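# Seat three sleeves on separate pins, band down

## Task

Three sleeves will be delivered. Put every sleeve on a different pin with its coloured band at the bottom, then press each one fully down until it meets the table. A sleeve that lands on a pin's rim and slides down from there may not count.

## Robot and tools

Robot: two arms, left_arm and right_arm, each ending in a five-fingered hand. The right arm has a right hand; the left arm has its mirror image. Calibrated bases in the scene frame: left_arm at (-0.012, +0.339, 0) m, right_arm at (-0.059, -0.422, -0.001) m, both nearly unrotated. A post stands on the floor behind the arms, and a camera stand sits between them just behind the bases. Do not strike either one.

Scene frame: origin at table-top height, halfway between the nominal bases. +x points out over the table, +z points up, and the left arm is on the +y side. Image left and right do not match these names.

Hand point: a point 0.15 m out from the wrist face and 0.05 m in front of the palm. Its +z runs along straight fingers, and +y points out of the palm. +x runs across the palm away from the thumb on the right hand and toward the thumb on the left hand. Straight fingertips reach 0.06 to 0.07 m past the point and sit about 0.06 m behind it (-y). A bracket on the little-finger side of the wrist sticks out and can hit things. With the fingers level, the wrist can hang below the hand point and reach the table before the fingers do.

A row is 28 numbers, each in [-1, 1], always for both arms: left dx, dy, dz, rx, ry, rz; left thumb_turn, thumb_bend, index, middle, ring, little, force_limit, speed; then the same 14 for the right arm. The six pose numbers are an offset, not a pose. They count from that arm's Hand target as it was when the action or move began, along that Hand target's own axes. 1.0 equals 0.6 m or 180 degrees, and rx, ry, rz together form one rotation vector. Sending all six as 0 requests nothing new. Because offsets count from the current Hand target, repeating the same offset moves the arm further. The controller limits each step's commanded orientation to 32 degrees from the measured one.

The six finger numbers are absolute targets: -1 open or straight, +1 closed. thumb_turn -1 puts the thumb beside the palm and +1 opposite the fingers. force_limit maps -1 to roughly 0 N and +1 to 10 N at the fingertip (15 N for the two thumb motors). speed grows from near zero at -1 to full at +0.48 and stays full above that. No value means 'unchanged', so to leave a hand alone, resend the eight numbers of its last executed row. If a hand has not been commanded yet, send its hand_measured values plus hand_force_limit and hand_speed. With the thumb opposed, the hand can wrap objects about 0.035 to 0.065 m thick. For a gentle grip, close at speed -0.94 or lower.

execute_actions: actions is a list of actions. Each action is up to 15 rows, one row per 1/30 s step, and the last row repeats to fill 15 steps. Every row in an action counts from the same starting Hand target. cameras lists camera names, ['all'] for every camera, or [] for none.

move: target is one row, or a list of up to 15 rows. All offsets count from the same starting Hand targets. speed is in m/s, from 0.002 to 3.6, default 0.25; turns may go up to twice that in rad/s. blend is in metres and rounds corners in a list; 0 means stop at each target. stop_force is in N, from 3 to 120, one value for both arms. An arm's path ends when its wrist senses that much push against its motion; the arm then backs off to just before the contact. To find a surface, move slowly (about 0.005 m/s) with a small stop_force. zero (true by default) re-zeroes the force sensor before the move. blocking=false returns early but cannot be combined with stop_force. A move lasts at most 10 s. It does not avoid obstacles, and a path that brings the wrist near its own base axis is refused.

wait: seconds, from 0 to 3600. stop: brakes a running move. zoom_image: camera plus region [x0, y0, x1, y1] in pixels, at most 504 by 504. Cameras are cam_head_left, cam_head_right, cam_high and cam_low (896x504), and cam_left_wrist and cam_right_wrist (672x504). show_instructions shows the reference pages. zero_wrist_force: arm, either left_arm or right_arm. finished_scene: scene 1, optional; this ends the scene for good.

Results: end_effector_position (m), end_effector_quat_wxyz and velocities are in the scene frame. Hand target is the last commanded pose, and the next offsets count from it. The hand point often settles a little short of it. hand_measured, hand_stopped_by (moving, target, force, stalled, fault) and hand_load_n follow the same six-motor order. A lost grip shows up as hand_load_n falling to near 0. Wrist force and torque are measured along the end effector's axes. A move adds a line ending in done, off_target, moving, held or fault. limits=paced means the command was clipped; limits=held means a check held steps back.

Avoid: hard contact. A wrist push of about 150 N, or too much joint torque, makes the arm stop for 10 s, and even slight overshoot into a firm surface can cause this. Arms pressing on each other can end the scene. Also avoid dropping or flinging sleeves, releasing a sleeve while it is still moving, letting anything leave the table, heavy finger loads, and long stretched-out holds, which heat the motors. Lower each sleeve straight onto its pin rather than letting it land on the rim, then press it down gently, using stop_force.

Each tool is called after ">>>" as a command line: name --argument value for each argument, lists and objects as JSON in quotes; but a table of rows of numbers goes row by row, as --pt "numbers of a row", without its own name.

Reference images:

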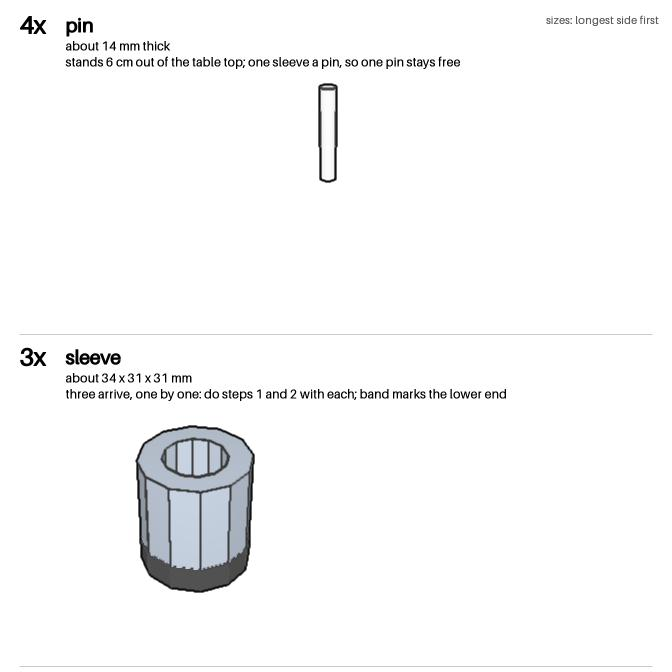

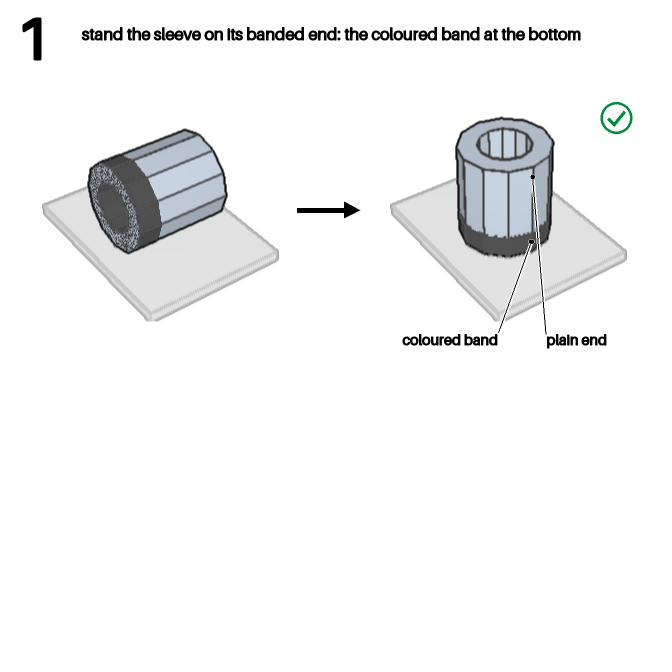

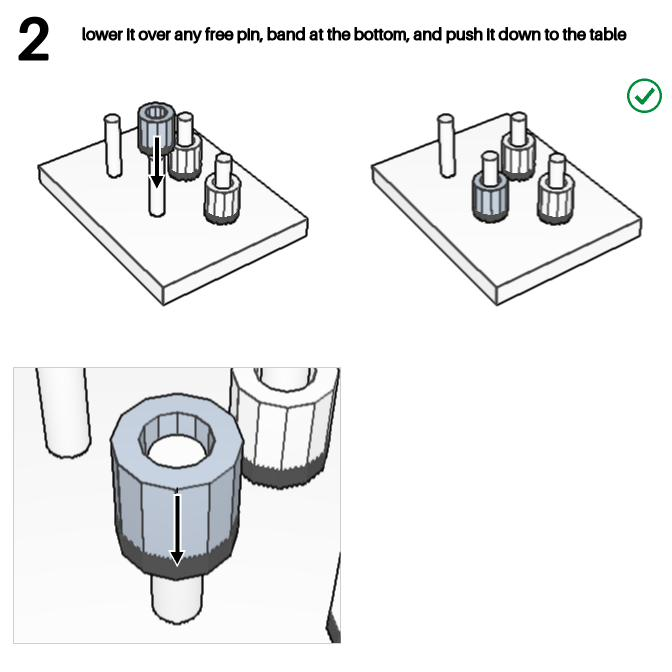

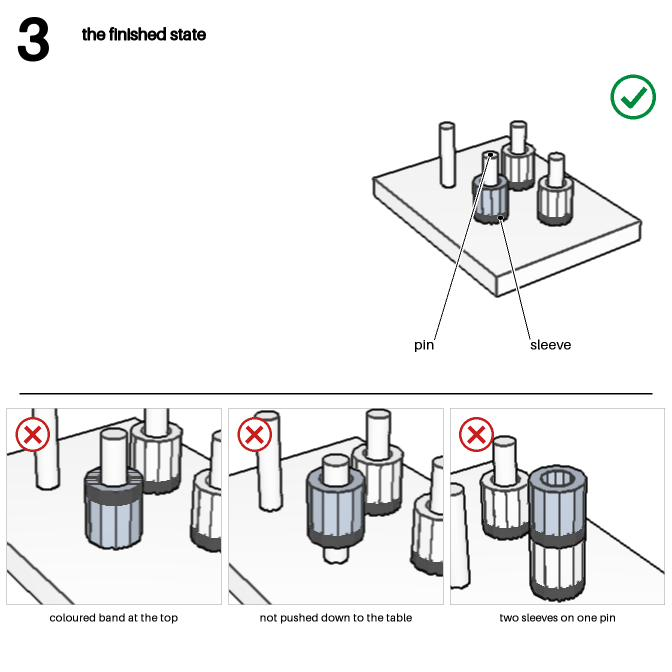

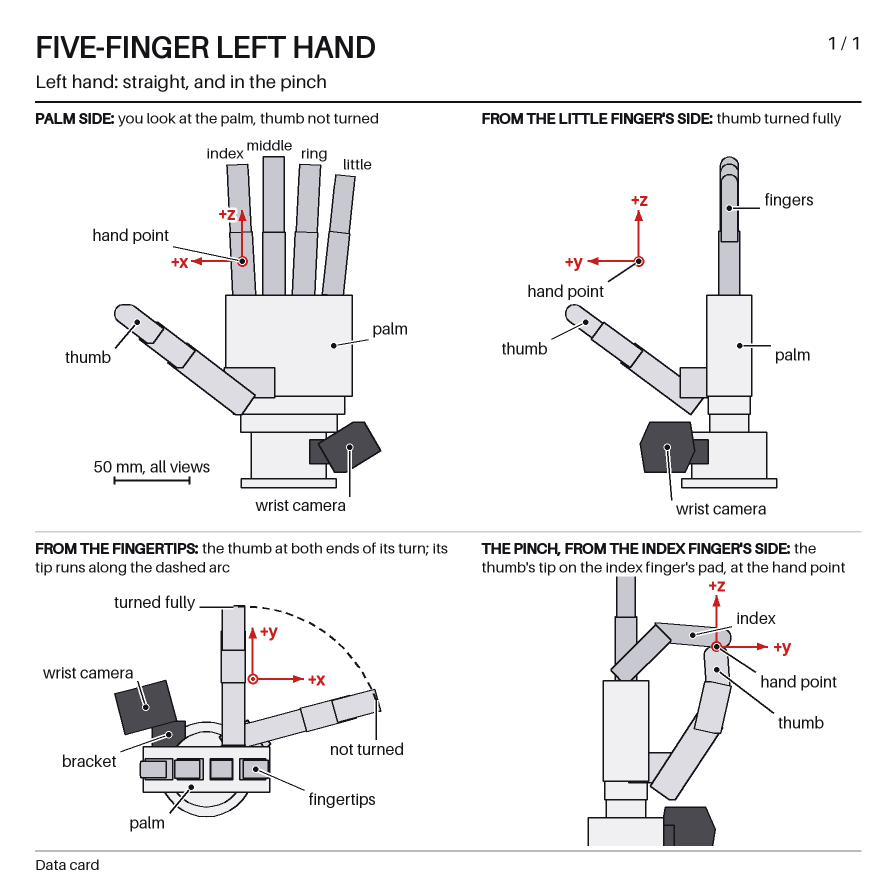

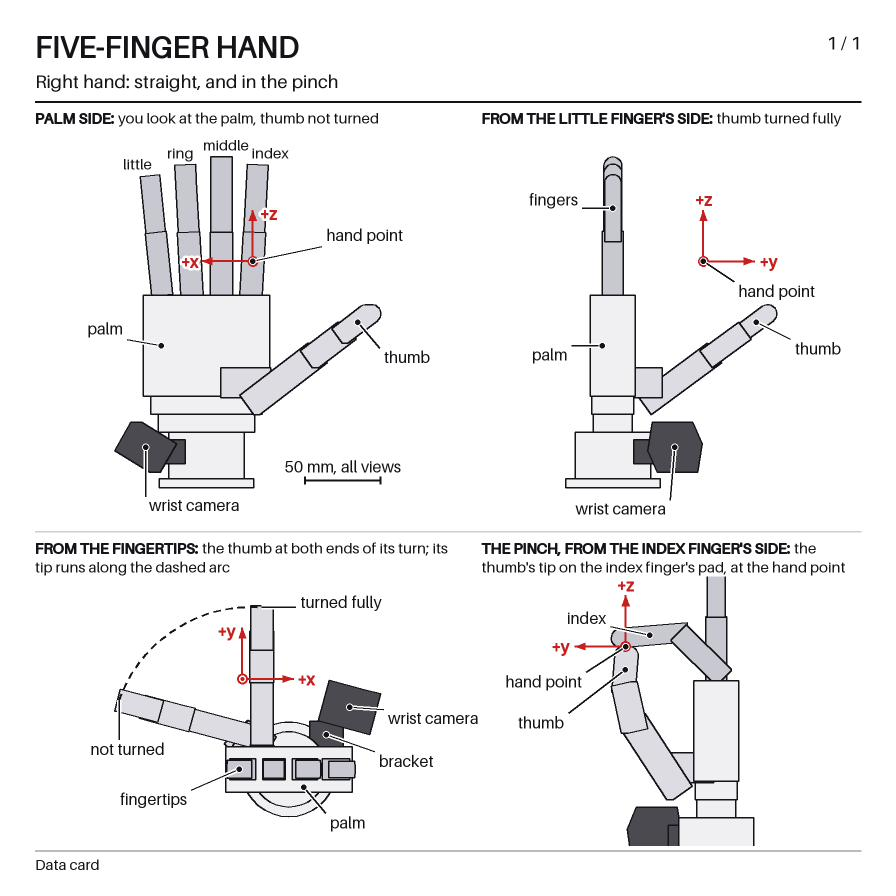

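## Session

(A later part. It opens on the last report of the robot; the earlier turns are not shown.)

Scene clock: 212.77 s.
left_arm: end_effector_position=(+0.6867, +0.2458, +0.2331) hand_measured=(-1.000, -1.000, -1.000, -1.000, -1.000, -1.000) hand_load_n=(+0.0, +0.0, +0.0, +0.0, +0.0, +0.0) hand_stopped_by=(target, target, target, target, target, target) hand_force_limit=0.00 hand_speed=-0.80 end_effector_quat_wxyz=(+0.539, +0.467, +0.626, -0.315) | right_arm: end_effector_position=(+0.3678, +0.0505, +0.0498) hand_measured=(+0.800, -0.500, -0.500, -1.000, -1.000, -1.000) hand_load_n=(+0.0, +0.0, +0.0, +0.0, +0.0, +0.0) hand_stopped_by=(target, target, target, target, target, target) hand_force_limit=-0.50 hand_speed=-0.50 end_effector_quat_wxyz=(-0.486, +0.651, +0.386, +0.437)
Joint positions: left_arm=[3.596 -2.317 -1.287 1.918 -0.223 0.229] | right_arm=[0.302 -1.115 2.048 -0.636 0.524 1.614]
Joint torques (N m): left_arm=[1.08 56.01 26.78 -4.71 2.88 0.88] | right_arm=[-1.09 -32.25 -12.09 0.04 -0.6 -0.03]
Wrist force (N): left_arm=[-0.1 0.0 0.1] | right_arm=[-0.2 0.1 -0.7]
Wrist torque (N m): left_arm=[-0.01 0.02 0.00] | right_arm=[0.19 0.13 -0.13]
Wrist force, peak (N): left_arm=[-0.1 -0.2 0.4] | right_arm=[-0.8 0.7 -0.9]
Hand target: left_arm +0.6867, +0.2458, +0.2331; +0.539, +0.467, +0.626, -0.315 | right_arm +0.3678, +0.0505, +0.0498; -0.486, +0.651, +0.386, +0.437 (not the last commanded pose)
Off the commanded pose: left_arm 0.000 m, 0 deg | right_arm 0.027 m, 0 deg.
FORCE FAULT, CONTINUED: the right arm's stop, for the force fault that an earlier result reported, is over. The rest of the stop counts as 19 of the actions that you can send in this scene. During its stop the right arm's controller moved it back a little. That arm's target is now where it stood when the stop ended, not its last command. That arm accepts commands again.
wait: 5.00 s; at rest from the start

>>> move --pt "0 0 0 0 0 0 0.8 -0.5 -0.5 -1 -1 -1 -0.5 -0.5 0.0667 -0.0822 0.0267 0 0 0 0.8 -0.5 -0.5 -1 -1 -1 -0.5 -0.5" --pt "0 0 0 0 0 0 0.8 -0.5 -0.5 -1 -1 -1 -0.5 -0.5 0.3547 -0.2202 -0.1147 0 0 0 0.8 -0.5 -0.5 -1 -1 -1 -0.5 -0.5" --pt "0 0 0 0 0 0 0.8 -0.5 -0.5 -1 -1 -1 -0.5 -0.5 0.298 -0.3022 -0.318 0 0 0 0.8 -0.5 -0.5 -1 -1 -1 -0.5 -0.5" --speed 0.15 --blend 0.02

>>> move --target '[0.0442,-0.6353,0.1193,-0.1234,-0.0294,-0.1568,0.8,-0.5,-0.5,-1,-1,-1,-0.5,-0.5,0,0,0,0,0,0,0.8,-0.5,-0.5,-1,-1,-1,-0.5,-0.5]' --cameras '["all"]'

>>> zoom_image --camera "cam_high" --region '[340, 150, 500, 310]'

Scene clock: 226.47 s.
left_arm: end_effector_position=(+0.6867, +0.2458, +0.2331) hand_measured=(+0.800, -0.500, -0.500, -1.000, -1.000, -1.000) hand_load_n=(+0.0, -0.5, +0.0, +0.0, +0.0, +0.0) hand_stopped_by=(target, target, target, target, target, target) hand_force_limit=-0.50 hand_speed=-0.50 end_effector_quat_wxyz=(+0.539, +0.467, +0.626, -0.315) | right_arm: end_effector_position=(+0.2197, -0.0788, +0.3000) hand_measured=(+0.800, -0.500, -0.500, -1.000, -1.000, -1.000) hand_load_n=(+0.0, +0.0, +0.0, +0.0, +0.0, +0.0) hand_stopped_by=(target, target, target, target, target, target) hand_force_limit=-0.50 hand_speed=-0.50 end_effector_quat_wxyz=(-0.486, +0.651, +0.386, +0.437) end_effector_velocity=(+0.001, +0.000, +0.000) end_effector_angular_velocity=(+0.001, +0.001, -0.002)
Joint positions: left_arm=[3.596 -2.317 -1.287 1.918 -0.223 0.229] | right_arm=[-0.1 -1.844 2.185 0.626 0.179 0.914]
Joint velocities: left_arm=[within noise] | right_arm=[-0.002 0 0 -0.003 0 0.005]
Joint torques (N m): left_arm=[0.99 55.01 25.39 -4.99 2.91 0.86] | right_arm=[-0.07 -3.85 -12.19 -0.45 -2.51 1.94]
Wrist force (N): left_arm=[0.1 -0.1 0.1] | right_arm=[-0.5 0.7 -1.1]
Wrist torque (N m): left_arm=[-0.02 0.01 0.00] | right_arm=[0.26 0.14 0.07]
Wrist force, peak (N): left_arm=[0.0 -0.5 0.2] | right_arm=[-1.3 1.6 -1.2]
Hand target: left_arm +0.6867, +0.2458, +0.2331; +0.539, +0.467, +0.626, -0.315 | right_arm +0.2197, -0.0788, +0.3000; -0.486, +0.651, +0.386, +0.437
Off the commanded pose: left_arm 0.000 m, 0 deg | right_arm 0.000 m, 0 deg.
move: done; blend cut to 0 m at target 1

Scene clock: 228.57 s.
left_arm: end_effector_position=(+0.3619, +0.0491, +0.1501) hand_measured=(+0.800, -0.500, -0.500, -1.000, -1.000, -1.000) hand_load_n=(+0.5, +0.0, +0.0, +0.0, +0.0, +0.0) hand_stopped_by=(target, target, target, target, target, target) hand_force_limit=-0.50 hand_speed=-0.50 end_effector_quat_wxyz=(+0.553, +0.176, +0.744, -0.332) | right_arm: end_effector_position=(+0.2197, -0.0788, +0.3000) hand_measured=(+0.800, -0.500, -0.500, -1.000, -1.000, -1.000) hand_load_n=(+0.0, +0.0, +0.0, +0.0, +0.0, +0.0) hand_stopped_by=(target, target, target, target, target, target) hand_force_limit=-0.50 hand_speed=-0.50 end_effector_quat_wxyz=(-0.486, +0.651, +0.386, +0.437)
Joint positions: left_arm=[3.033 -1.33 -2.466 3.589 -0.946 -1.757] | right_arm=[-0.1 -1.844 2.185 0.626 0.179 0.914]
Joint torques (N m): left_arm=[-6.29 19.55 7.85 -1.47 -1.28 -2.32] | right_arm=[4.3 -15.73 -11.76 3.5 1.25 -1.7]
Wrist force (N): left_arm=[0.6 -1.0 0.4] | right_arm=[-0.6 0.5 -1.0]
Wrist torque (N m): left_arm=[-0.03 -0.05 0.05] | right_arm=[0.24 0.15 0.04]
Wrist force, peak (N): left_arm=[1.4 -2.9 0.0] | right_arm=[-0.6 0.8 -1.3]
Hand target: left_arm +0.3617, +0.0491, +0.1501; +0.553, +0.175, +0.744, -0.332 | right_arm +0.2197, -0.0788, +0.3000; -0.486, +0.651, +0.386, +0.437
Off the commanded pose: left_arm 0.000 m, 0 deg | right_arm 0.000 m, 0 deg.
move: done

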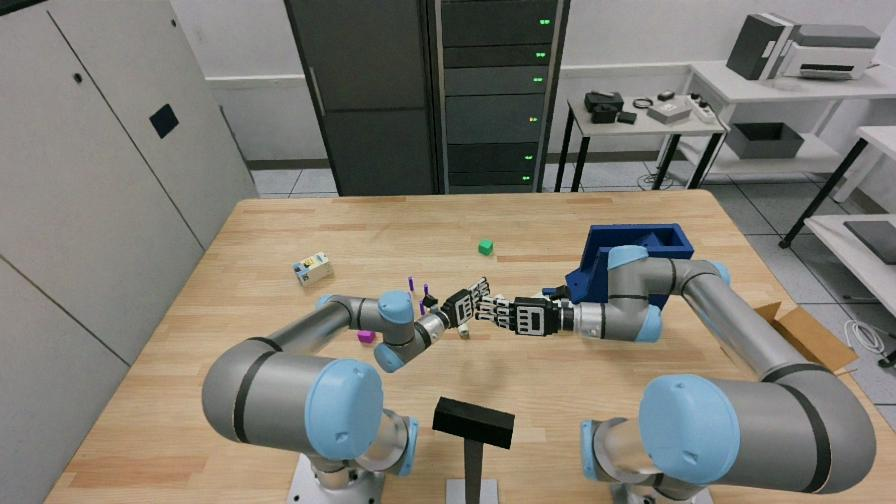

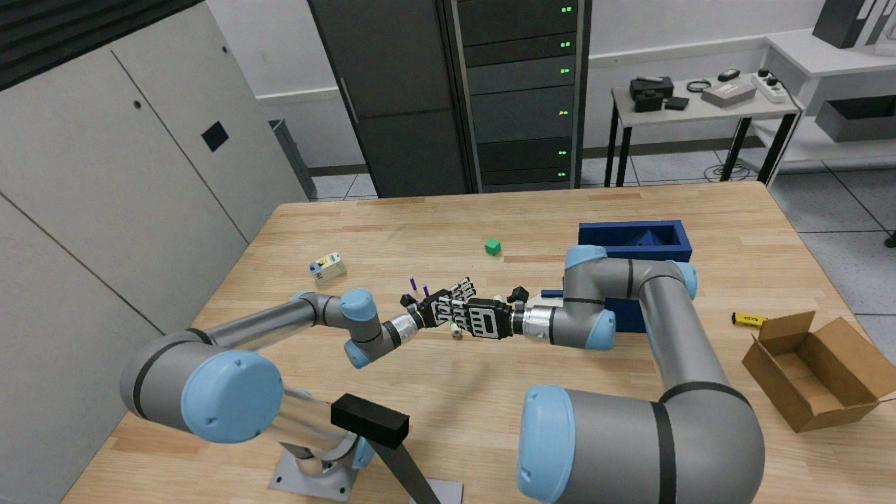

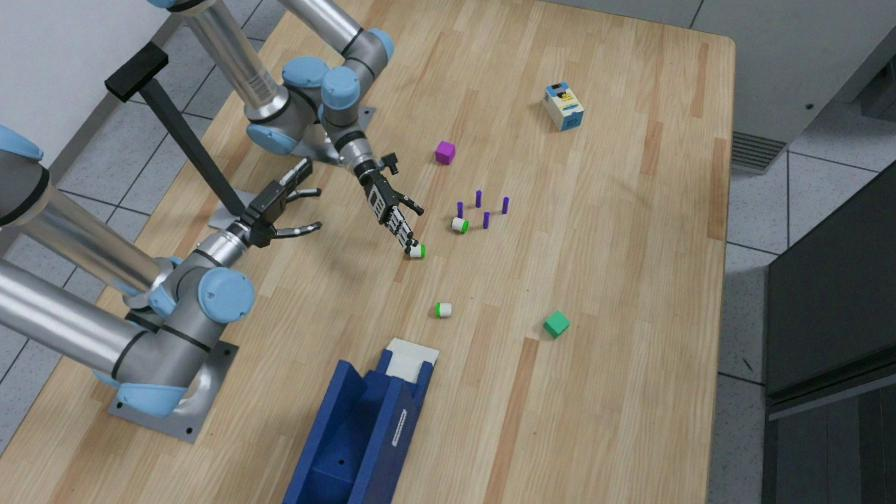

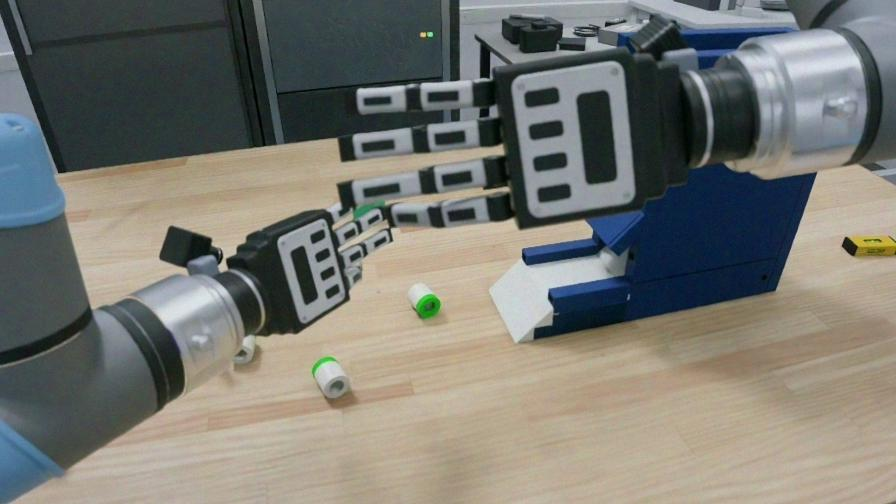

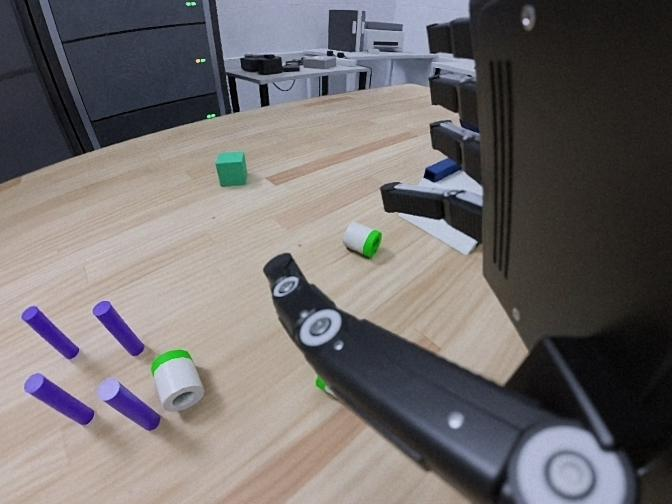

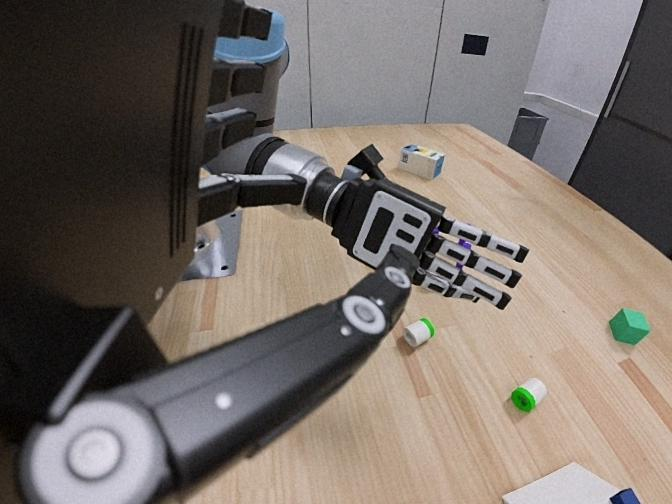

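Scaled by 3.150 from the camera's image (finer frame: 1280x720).

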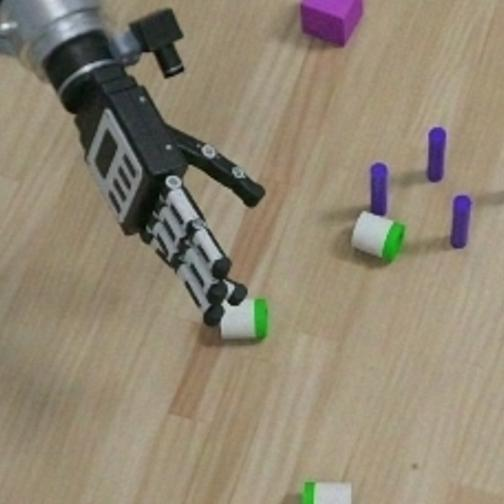

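>>> move --target '[0.1402,0.0625,-0.0025,0,0,0,0.8,-0.5,-0.5,-1,-1,-1,-0.5,-0.5,0,0,0,0,0,0,0.8,-0.5,-0.5,-1,-1,-1,-0.5,-0.5]' --speed 0.12 --stop_force 8 --cameras '["cam_head_left","cam_high","cam_low","cam_left_wrist"]'

>>> zoom_image --camera "cam_high" --region '[340, 180, 480, 300]'

>>> zoom_image --camera "cam_low" --region '[150, 250, 450, 450]'

Scene clock: 237.23 s.
left_arm: end_effector_position=(+0.3568, +0.0681, +0.0601) hand_measured=(+0.800, -0.500, -0.500, -1.000, -1.000, -1.000) hand_load_n=(+0.0, +0.0, +0.0, -0.5, +0.0, +0.0) hand_stopped_by=(target, target, target, target, target, target) hand_force_limit=-0.50 hand_speed=-0.50 end_effector_quat_wxyz=(+0.553, +0.175, +0.744, -0.332) | right_arm: end_effector_position=(+0.2197, -0.0788, +0.3000) hand_measured=(+0.800, -0.500, -0.500, -1.000, -1.000, -1.000) hand_load_n=(+0.5, +0.0, +0.0, +0.0, +0.0, +0.0) hand_stopped_by=(target, target, target, target, target, target) hand_force_limit=-0.50 hand_speed=-0.50 end_effector_quat_wxyz=(-0.486, +0.651, +0.386, +0.437)
Joint positions: left_arm=[3.136 -1.567 -2.632 3.973 -0.845 -1.729] | right_arm=[-0.1 -1.844 2.185 0.626 0.179 0.914]
Joint torques (N m): left_arm=[-7.65 1.92 22.45 3.72 -0.68 -1.7] | right_arm=[4.34 -16.15 -11.72 3.48 0.99 -1.3]
Wrist force (N): left_arm=[0.5 -0.8 0.2] | right_arm=[-0.4 0.4 -0.8]
Wrist torque (N m): left_arm=[0.01 -0.04 0.15] | right_arm=[0.22 0.12 0.05]
Wrist force, peak (N): left_arm=[-0.1 -1.4 0.5] | right_arm=[-0.7 0.6 -1.4]
Hand target: left_arm +0.3568, +0.0681, +0.0601; +0.553, +0.175, +0.744, -0.332 | right_arm +0.2197, -0.0788, +0.3000; -0.486, +0.651, +0.386, +0.437
Off the commanded pose: left_arm 0.000 m, 0 deg | right_arm 0.000 m, 0 deg.
move: done

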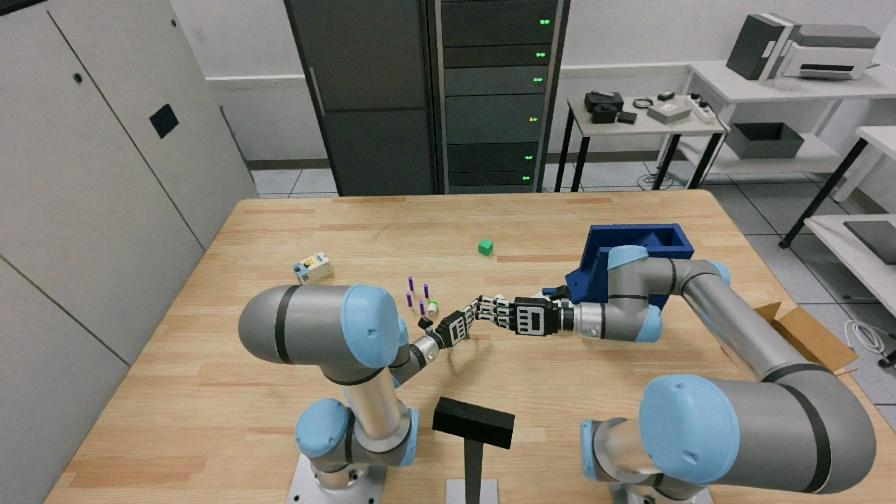

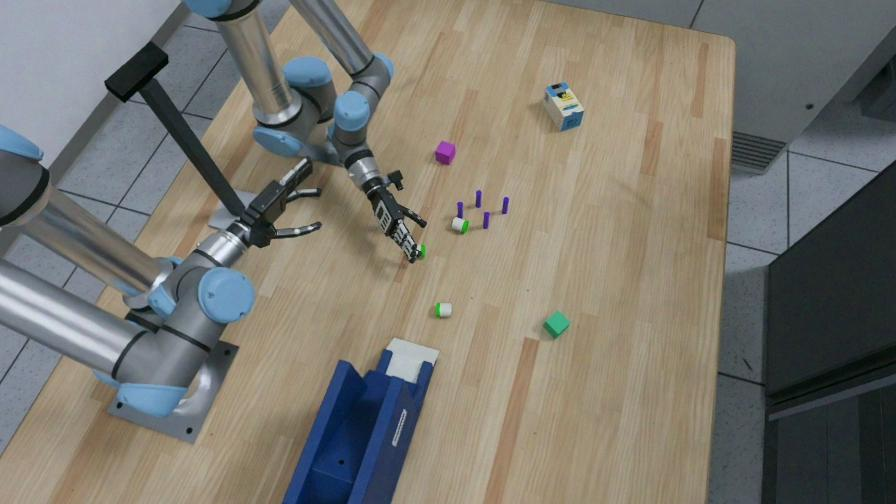

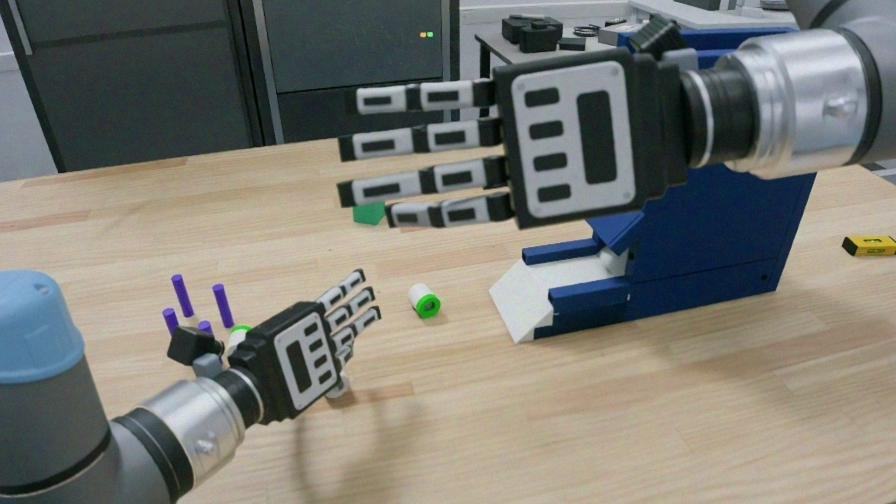

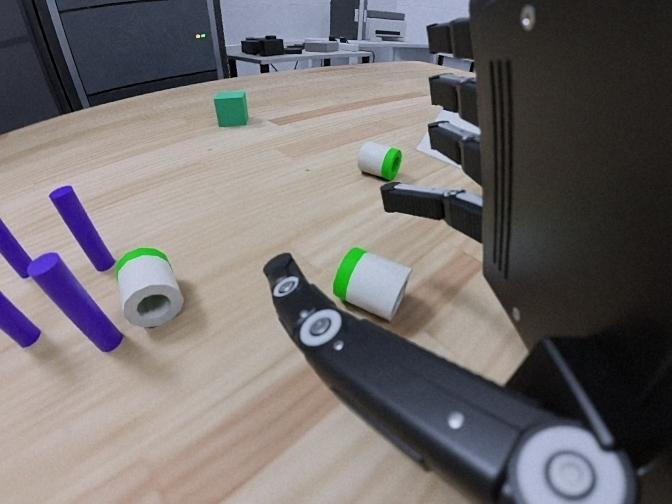

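Scaled by 3.600 from the camera's image (finer frame: 1280x720).

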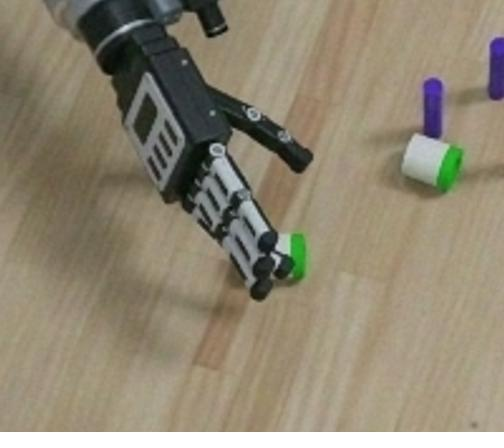

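Scaled by 1.680 from the camera's image (finer frame: 1280x720).

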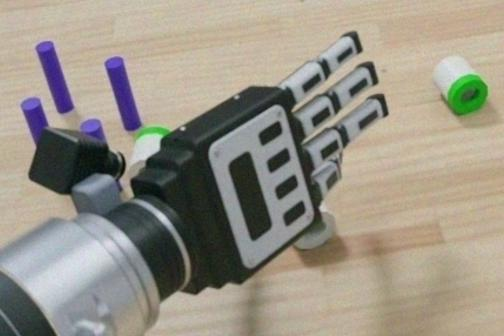

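>>> move --target '[0.0659,0.0087,0.0134,0,0,0,0.8,-0.5,-0.5,-1,-1,-1,-0.5,-0.5,0,0,0,0,0,0,0.8,-0.5,-0.5,-1,-1,-1,-0.5,-0.5]' --speed 0.03 --stop_force 4 --cameras '["cam_head_left","cam_high","cam_low","cam_left_wrist"]'

>>> zoom_image --camera "cam_high" --region '[340, 180, 480, 300]'

>>> zoom_image --camera "cam_low" --region '[250, 300, 450, 450]'

>>> zoom_image --camera "cam_left_wrist" --region '[200, 150, 500, 400]'

Scene clock: 247.47 s.
left_arm: end_effector_position=(+0.3528, +0.0621, +0.0200) hand_measured=(+0.800, -0.500, -0.500, -1.000, -1.000, -1.000) hand_load_n=(+0.0, +0.0, +0.0, +0.0, +0.0, +0.0) hand_stopped_by=(target, target, target, target, target, target) hand_force_limit=-0.50 hand_speed=-0.50 end_effector_quat_wxyz=(+0.553, +0.175, +0.744, -0.332) | right_arm: end_effector_position=(+0.2197, -0.0788, +0.3000) hand_measured=(+0.800, -0.500, -0.500, -1.000, -1.000, -1.000) hand_load_n=(+0.0, +0.0, +0.0, +0.0, +0.0, +0.0) hand_stopped_by=(target, target, target, target, target, target) hand_force_limit=-0.50 hand_speed=-0.50 end_effector_quat_wxyz=(-0.486, +0.651, +0.386, +0.437)
Joint positions: left_arm=[3.099 -1.75 -2.662 4.193 -0.881 -1.739] | right_arm=[-0.1 -1.844 2.185 0.626 0.179 0.914]
Joint torques (N m): left_arm=[7.83 27.8 18.91 -2.05 1.95 1.59] | right_arm=[4.26 -16.35 -11.65 3.14 0.77 -0.47]
Wrist force (N): left_arm=[0.7 -0.5 0.4] | right_arm=[-0.7 0.6 -0.9]
Wrist torque (N m): left_arm=[0.03 -0.04 0.16] | right_arm=[0.23 0.14 0.04]
Wrist force, peak (N): left_arm=[0.5 -1.1 0.4] | right_arm=[-0.9 0.5 -1.4]
Hand target: left_arm +0.3528, +0.0621, +0.0200; +0.553, +0.175, +0.744, -0.332 | right_arm +0.2197, -0.0788, +0.3000; -0.486, +0.651, +0.386, +0.437
Off the commanded pose: left_arm 0.000 m, 0 deg | right_arm 0.000 m, 0 deg.
move: done

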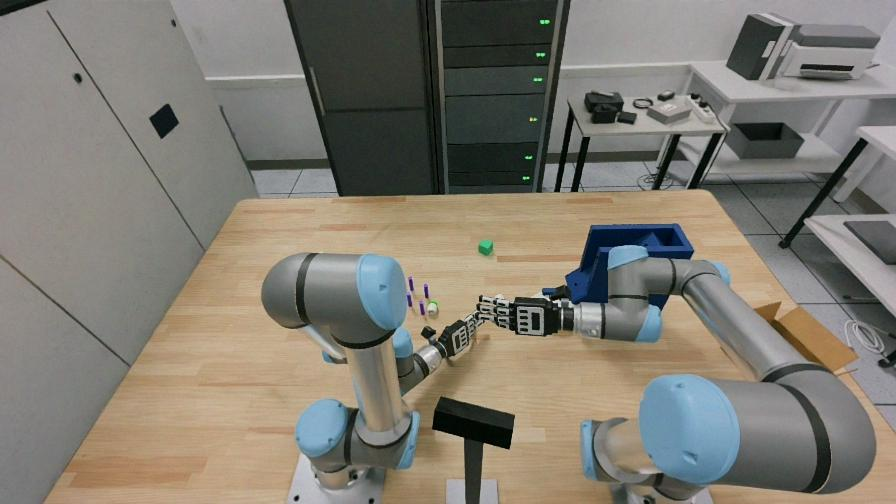

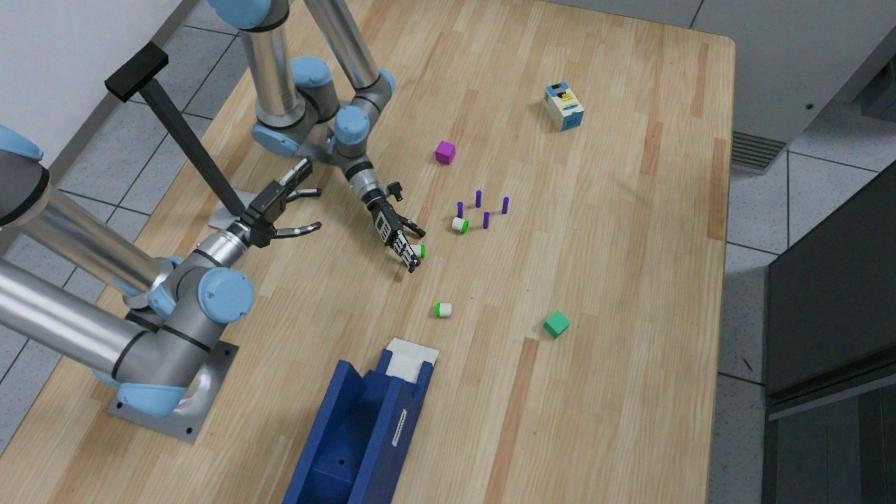

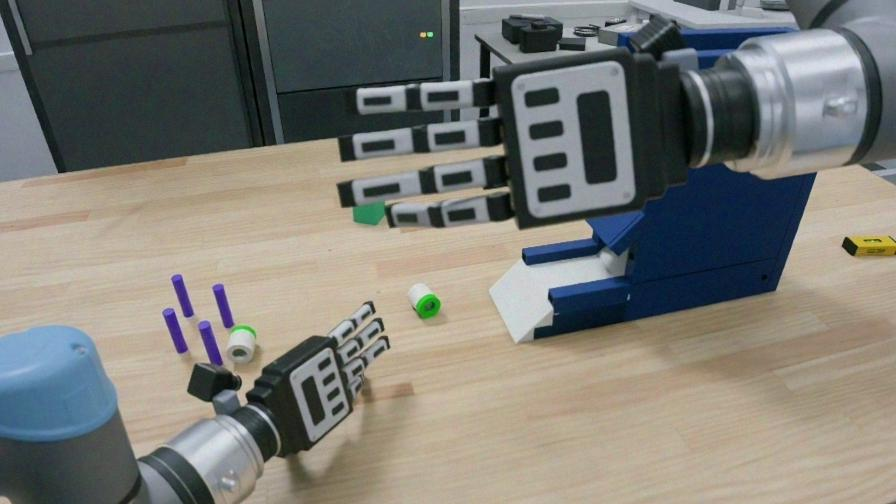

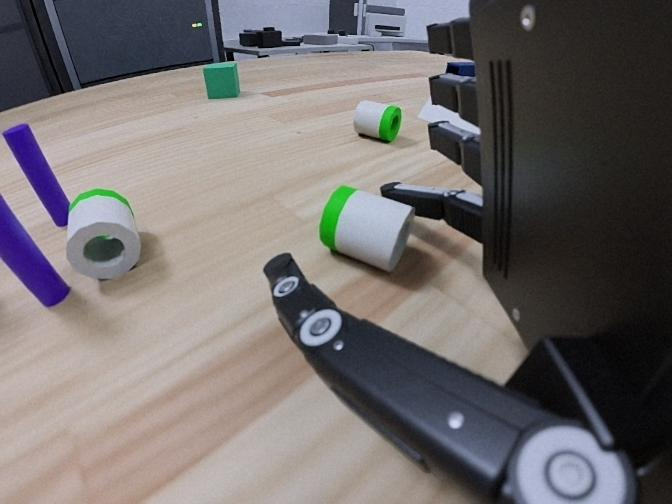

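Scaled by 3.600 from the camera's image (finer frame: 1280x720).

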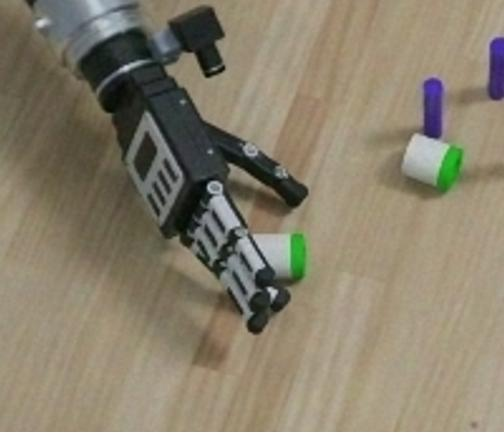

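Scaled by 2.520 from the camera's image (finer frame: 1280x720).

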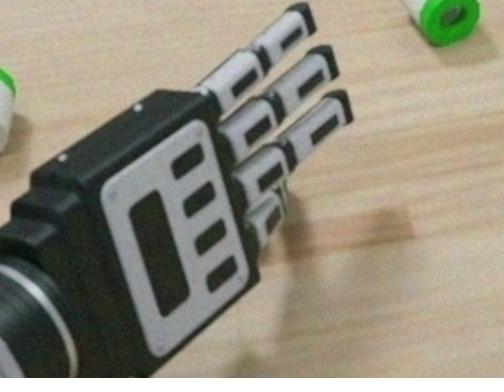

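Scaled by 1.680 from the camera's image (finer frame: 960x720).

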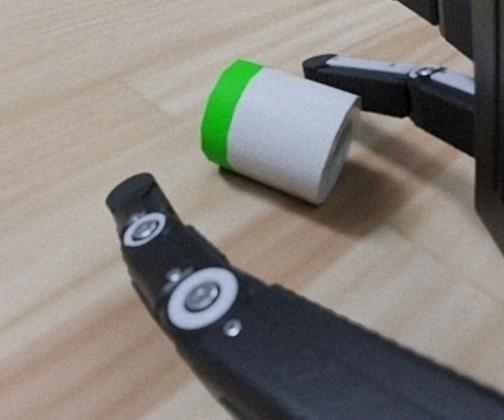

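>>> move --target '[0.0085,-0.0035,-0.002,0,0,0,0.8,-0.5,-0.5,-1,-1,-1,-0.5,-0.5,0,0,0,0,0,0,0.8,-0.5,-0.5,-1,-1,-1,-0.5,-0.5]' --speed 0.02 --stop_force 3

>>> move --target '[0,0,0,0,0,0,0.8,-0.5,-0.26,-1,-1,-1,-0.6,-0.88,0,0,0,0,0,0,0.8,-0.5,-0.5,-1,-1,-1,-0.5,-0.5]' --cameras '["cam_high","cam_left_wrist"]'

>>> zoom_image --camera "cam_left_wrist" --region '[200, 150, 500, 400]'

>>> zoom_image --camera "cam_high" --region '[340, 180, 480, 300]'

Scene clock: 255.90 s.
left_arm: end_effector_position=(+0.3490, +0.0609, +0.0161) hand_measured=(+0.800, -0.500, -0.500, -1.000, -1.000, -1.000) hand_load_n=(+0.0, +0.0, +0.0, +0.0, +0.0, +0.0) hand_stopped_by=(target, target, target, target, target, target) hand_force_limit=-0.50 hand_speed=-0.50 end_effector_quat_wxyz=(+0.553, +0.175, +0.744, -0.332) | right_arm: end_effector_position=(+0.2197, -0.0788, +0.3000) hand_measured=(+0.800, -0.500, -0.500, -1.000, -1.000, -1.000) hand_load_n=(+0.0, +0.0, +0.0, +0.0, +0.0, +0.0) hand_stopped_by=(target, target, target, target, target, target) hand_force_limit=-0.50 hand_speed=-0.50 end_effector_quat_wxyz=(-0.486, +0.651, +0.386, +0.437)
Joint positions: left_arm=[3.09 -1.765 -2.671 4.219 -0.889 -1.742] | right_arm=[-0.1 -1.844 2.185 0.626 0.179 0.914]
Joint torques (N m): left_arm=[7.16 27.99 18.47 -2.02 1.43 1.23] | right_arm=[4.04 -16.11 -11.1 3.02 0.41 0.2]
Wrist force (N): left_arm=[0.4 -0.8 0.3] | right_arm=[-0.5 0.7 -0.9]
Wrist torque (N m): left_arm=[0.01 -0.01 0.15] | right_arm=[0.26 0.13 0.06]
Wrist force, peak (N): left_arm=[0.8 -0.9 0.5] | right_arm=[-0.7 0.8 -1.2]
Hand target: left_arm +0.3490, +0.0609, +0.0161; +0.553, +0.175, +0.744, -0.332 | right_arm +0.2197, -0.0788, +0.3000; -0.486, +0.651, +0.386, +0.437
Off the commanded pose: left_arm 0.000 m, 0 deg | right_arm 0.000 m, 0 deg.
move: done

Scene clock: 256.90 s.
left_arm: end_effector_position=(+0.3490, +0.0609, +0.0161) hand_measured=(+0.800, -0.500, -0.260, -1.000, -1.000, -1.000) hand_load_n=(+0.0, +0.0, +0.0, +0.0, +0.0, +0.0) hand_stopped_by=(target, target, target, target, target, target) hand_force_limit=-0.60 hand_speed=-0.88 end_effector_quat_wxyz=(+0.553, +0.175, +0.744, -0.332) | right_arm: end_effector_position=(+0.2197, -0.0788, +0.3000) hand_measured=(+0.800, -0.500, -0.500, -1.000, -1.000, -1.000) hand_load_n=(+0.0, +0.0, +0.0, +0.0, +0.0, +0.0) hand_stopped_by=(target, target, target, target, target, target) hand_force_limit=-0.50 hand_speed=-0.50 end_effector_quat_wxyz=(-0.486, +0.651, +0.386, +0.437)
Joint positions: left_arm=[3.09 -1.765 -2.671 4.219 -0.889 -1.742] | right_arm=[-0.1 -1.844 2.185 0.626 0.179 0.914]
Joint torques (N m): left_arm=[8.53 27.21 17.52 -2.04 1.4 1.65] | right_arm=[4.32 -16.37 -12.01 2.93 0.44 0.23]
Wrist force (N): left_arm=[0.4 -0.8 0.4] | right_arm=[-0.6 0.6 -1.0]
Wrist torque (N m): left_arm=[-0.01 -0.03 0.15] | right_arm=[0.25 0.16 0.04]
Wrist force, peak (N): left_arm=[0.6 -1.0 0.6] | right_arm=[-0.7 0.7 -1.2]
Hand target: left_arm +0.3490, +0.0609, +0.0161; +0.553, +0.175, +0.744, -0.332 | right_arm +0.2197, -0.0788, +0.3000; -0.486, +0.651, +0.386, +0.437
Off the commanded pose: left_arm 0.000 m, 0 deg | right_arm 0.000 m, 0 deg.
move: done

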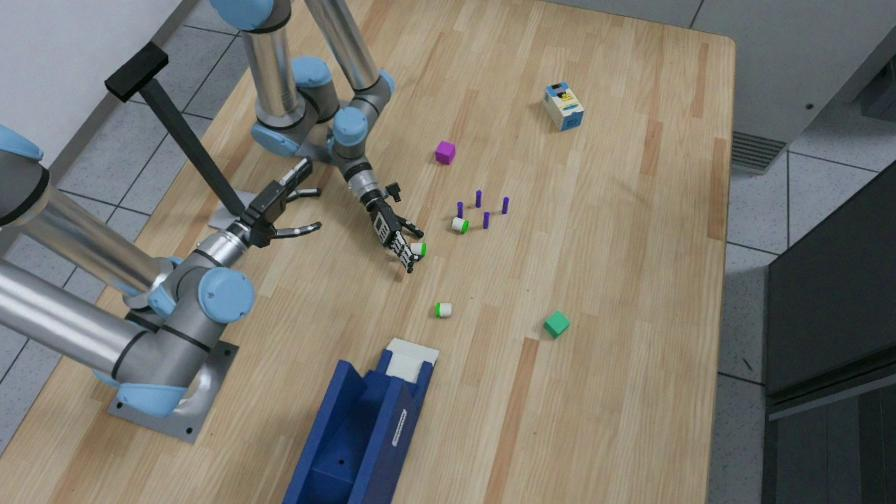

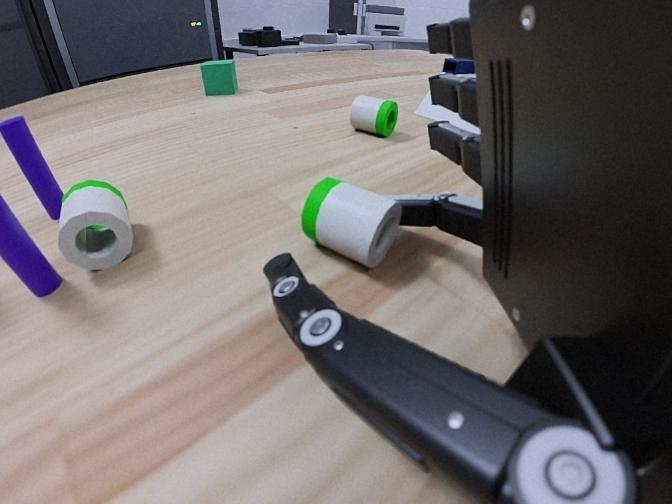

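Scaled by 1.680 from the camera's image (finer frame: 960x720).

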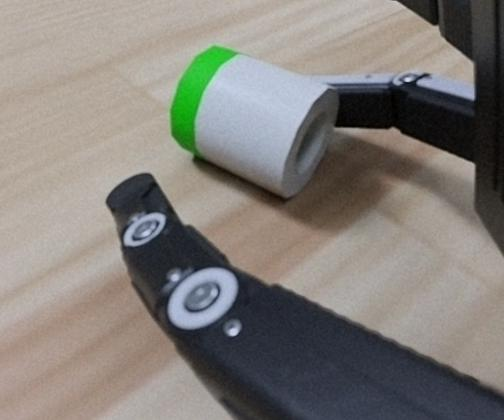

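Scaled by 3.600 from the camera's image (finer frame: 1280x720).

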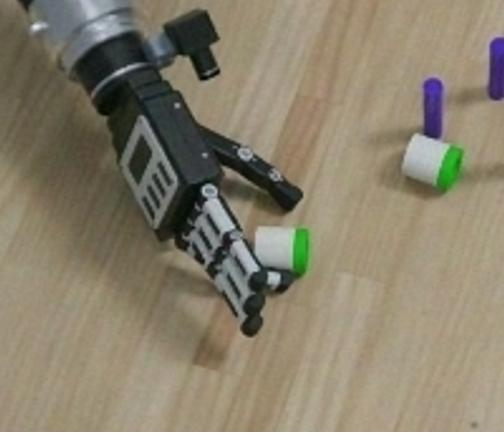

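>>> move --target '[0,0,0,0,0,0,0.8,0.3,-0.26,-1,-1,-1,-0.6,-0.92,0,0,0,0,0,0,0.8,-0.5,-0.5,-1,-1,-1,-0.5,-0.5]' --cameras '["cam_high","cam_left_wrist","cam_low"]'

>>> zoom_image --camera "cam_left_wrist" --region '[200, 150, 500, 400]'

>>> zoom_image --camera "cam_high" --region '[340, 180, 480, 300]'

Scene clock: 264.13 s.
left_arm: end_effector_position=(+0.3490, +0.0609, +0.0161) hand_measured=(+0.800, -0.012, -0.260, -1.000, -1.000, -1.000) hand_load_n=(+0.0, +3.0, +2.5, +0.0, +0.0, +0.0) hand_stopped_by=(target, force, target, target, target, target) hand_force_limit=-0.60 hand_speed=-0.92 end_effector_quat_wxyz=(+0.553, +0.175, +0.744, -0.332) | right_arm: end_effector_position=(+0.2197, -0.0788, +0.3000) hand_measured=(+0.800, -0.500, -0.500, -1.000, -1.000, -1.000) hand_load_n=(+0.0, +0.0, +0.0, -0.5, +0.0, +0.0) hand_stopped_by=(target, target, target, target, target, target) hand_force_limit=-0.50 hand_speed=-0.50 end_effector_quat_wxyz=(-0.486, +0.651, +0.386, +0.437)
Joint positions: left_arm=[3.09 -1.765 -2.671 4.219 -0.889 -1.742] | right_arm=[-0.1 -1.844 2.185 0.626 0.179 0.914]
Joint torques (N m): left_arm=[7.84 27.44 16.48 -1.68 1.44 1.55] | right_arm=[4.27 -16.08 -11.52 2.62 0.13 0.81]
Wrist force (N): left_arm=[1.0 -0.6 0.7] | right_arm=[-0.5 0.4 -1.0]
Wrist torque (N m): left_arm=[0.01 -0.07 0.17] | right_arm=[0.23 0.13 0.05]
Wrist force, peak (N): left_arm=[1.0 -0.6 0.7] | right_arm=[-0.8 0.6 -1.3]
Hand target: left_arm +0.3490, +0.0609, +0.0161; +0.553, +0.175, +0.744, -0.332 | right_arm +0.2197, -0.0788, +0.3000; -0.486, +0.651, +0.386, +0.437
Off the commanded pose: left_arm 0.000 m, 0 deg | right_arm 0.000 m, 0 deg.
move: done
Images, in order (width x height): cam_high 896x504, cam_low 896x504, cam_left_wrist 672x504.

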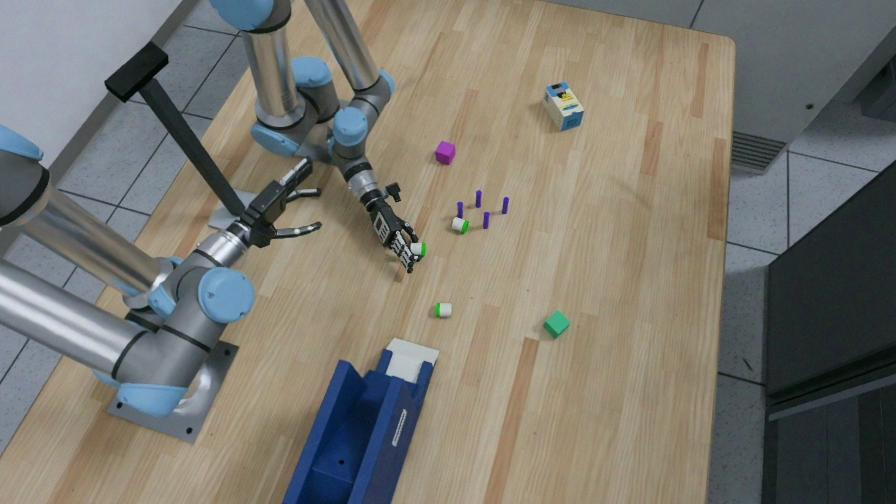

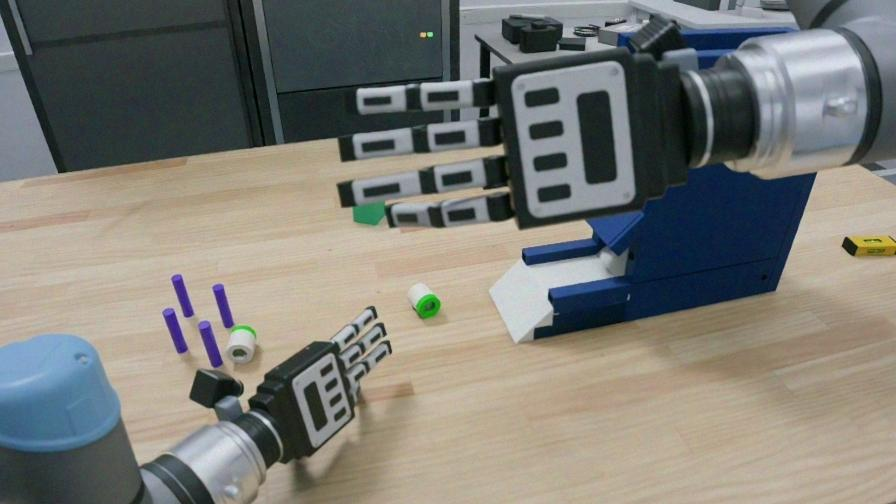

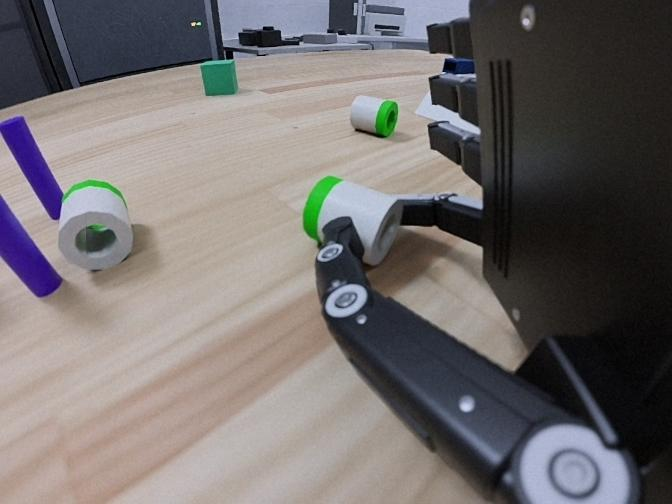

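Scaled by 1.680 from the camera's image (finer frame: 960x720).

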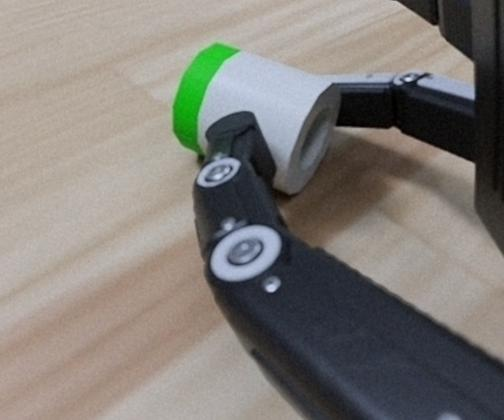

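Scaled by 3.600 from the camera's image (finer frame: 1280x720).

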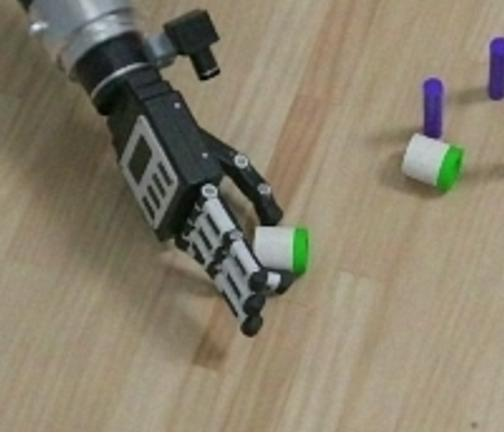

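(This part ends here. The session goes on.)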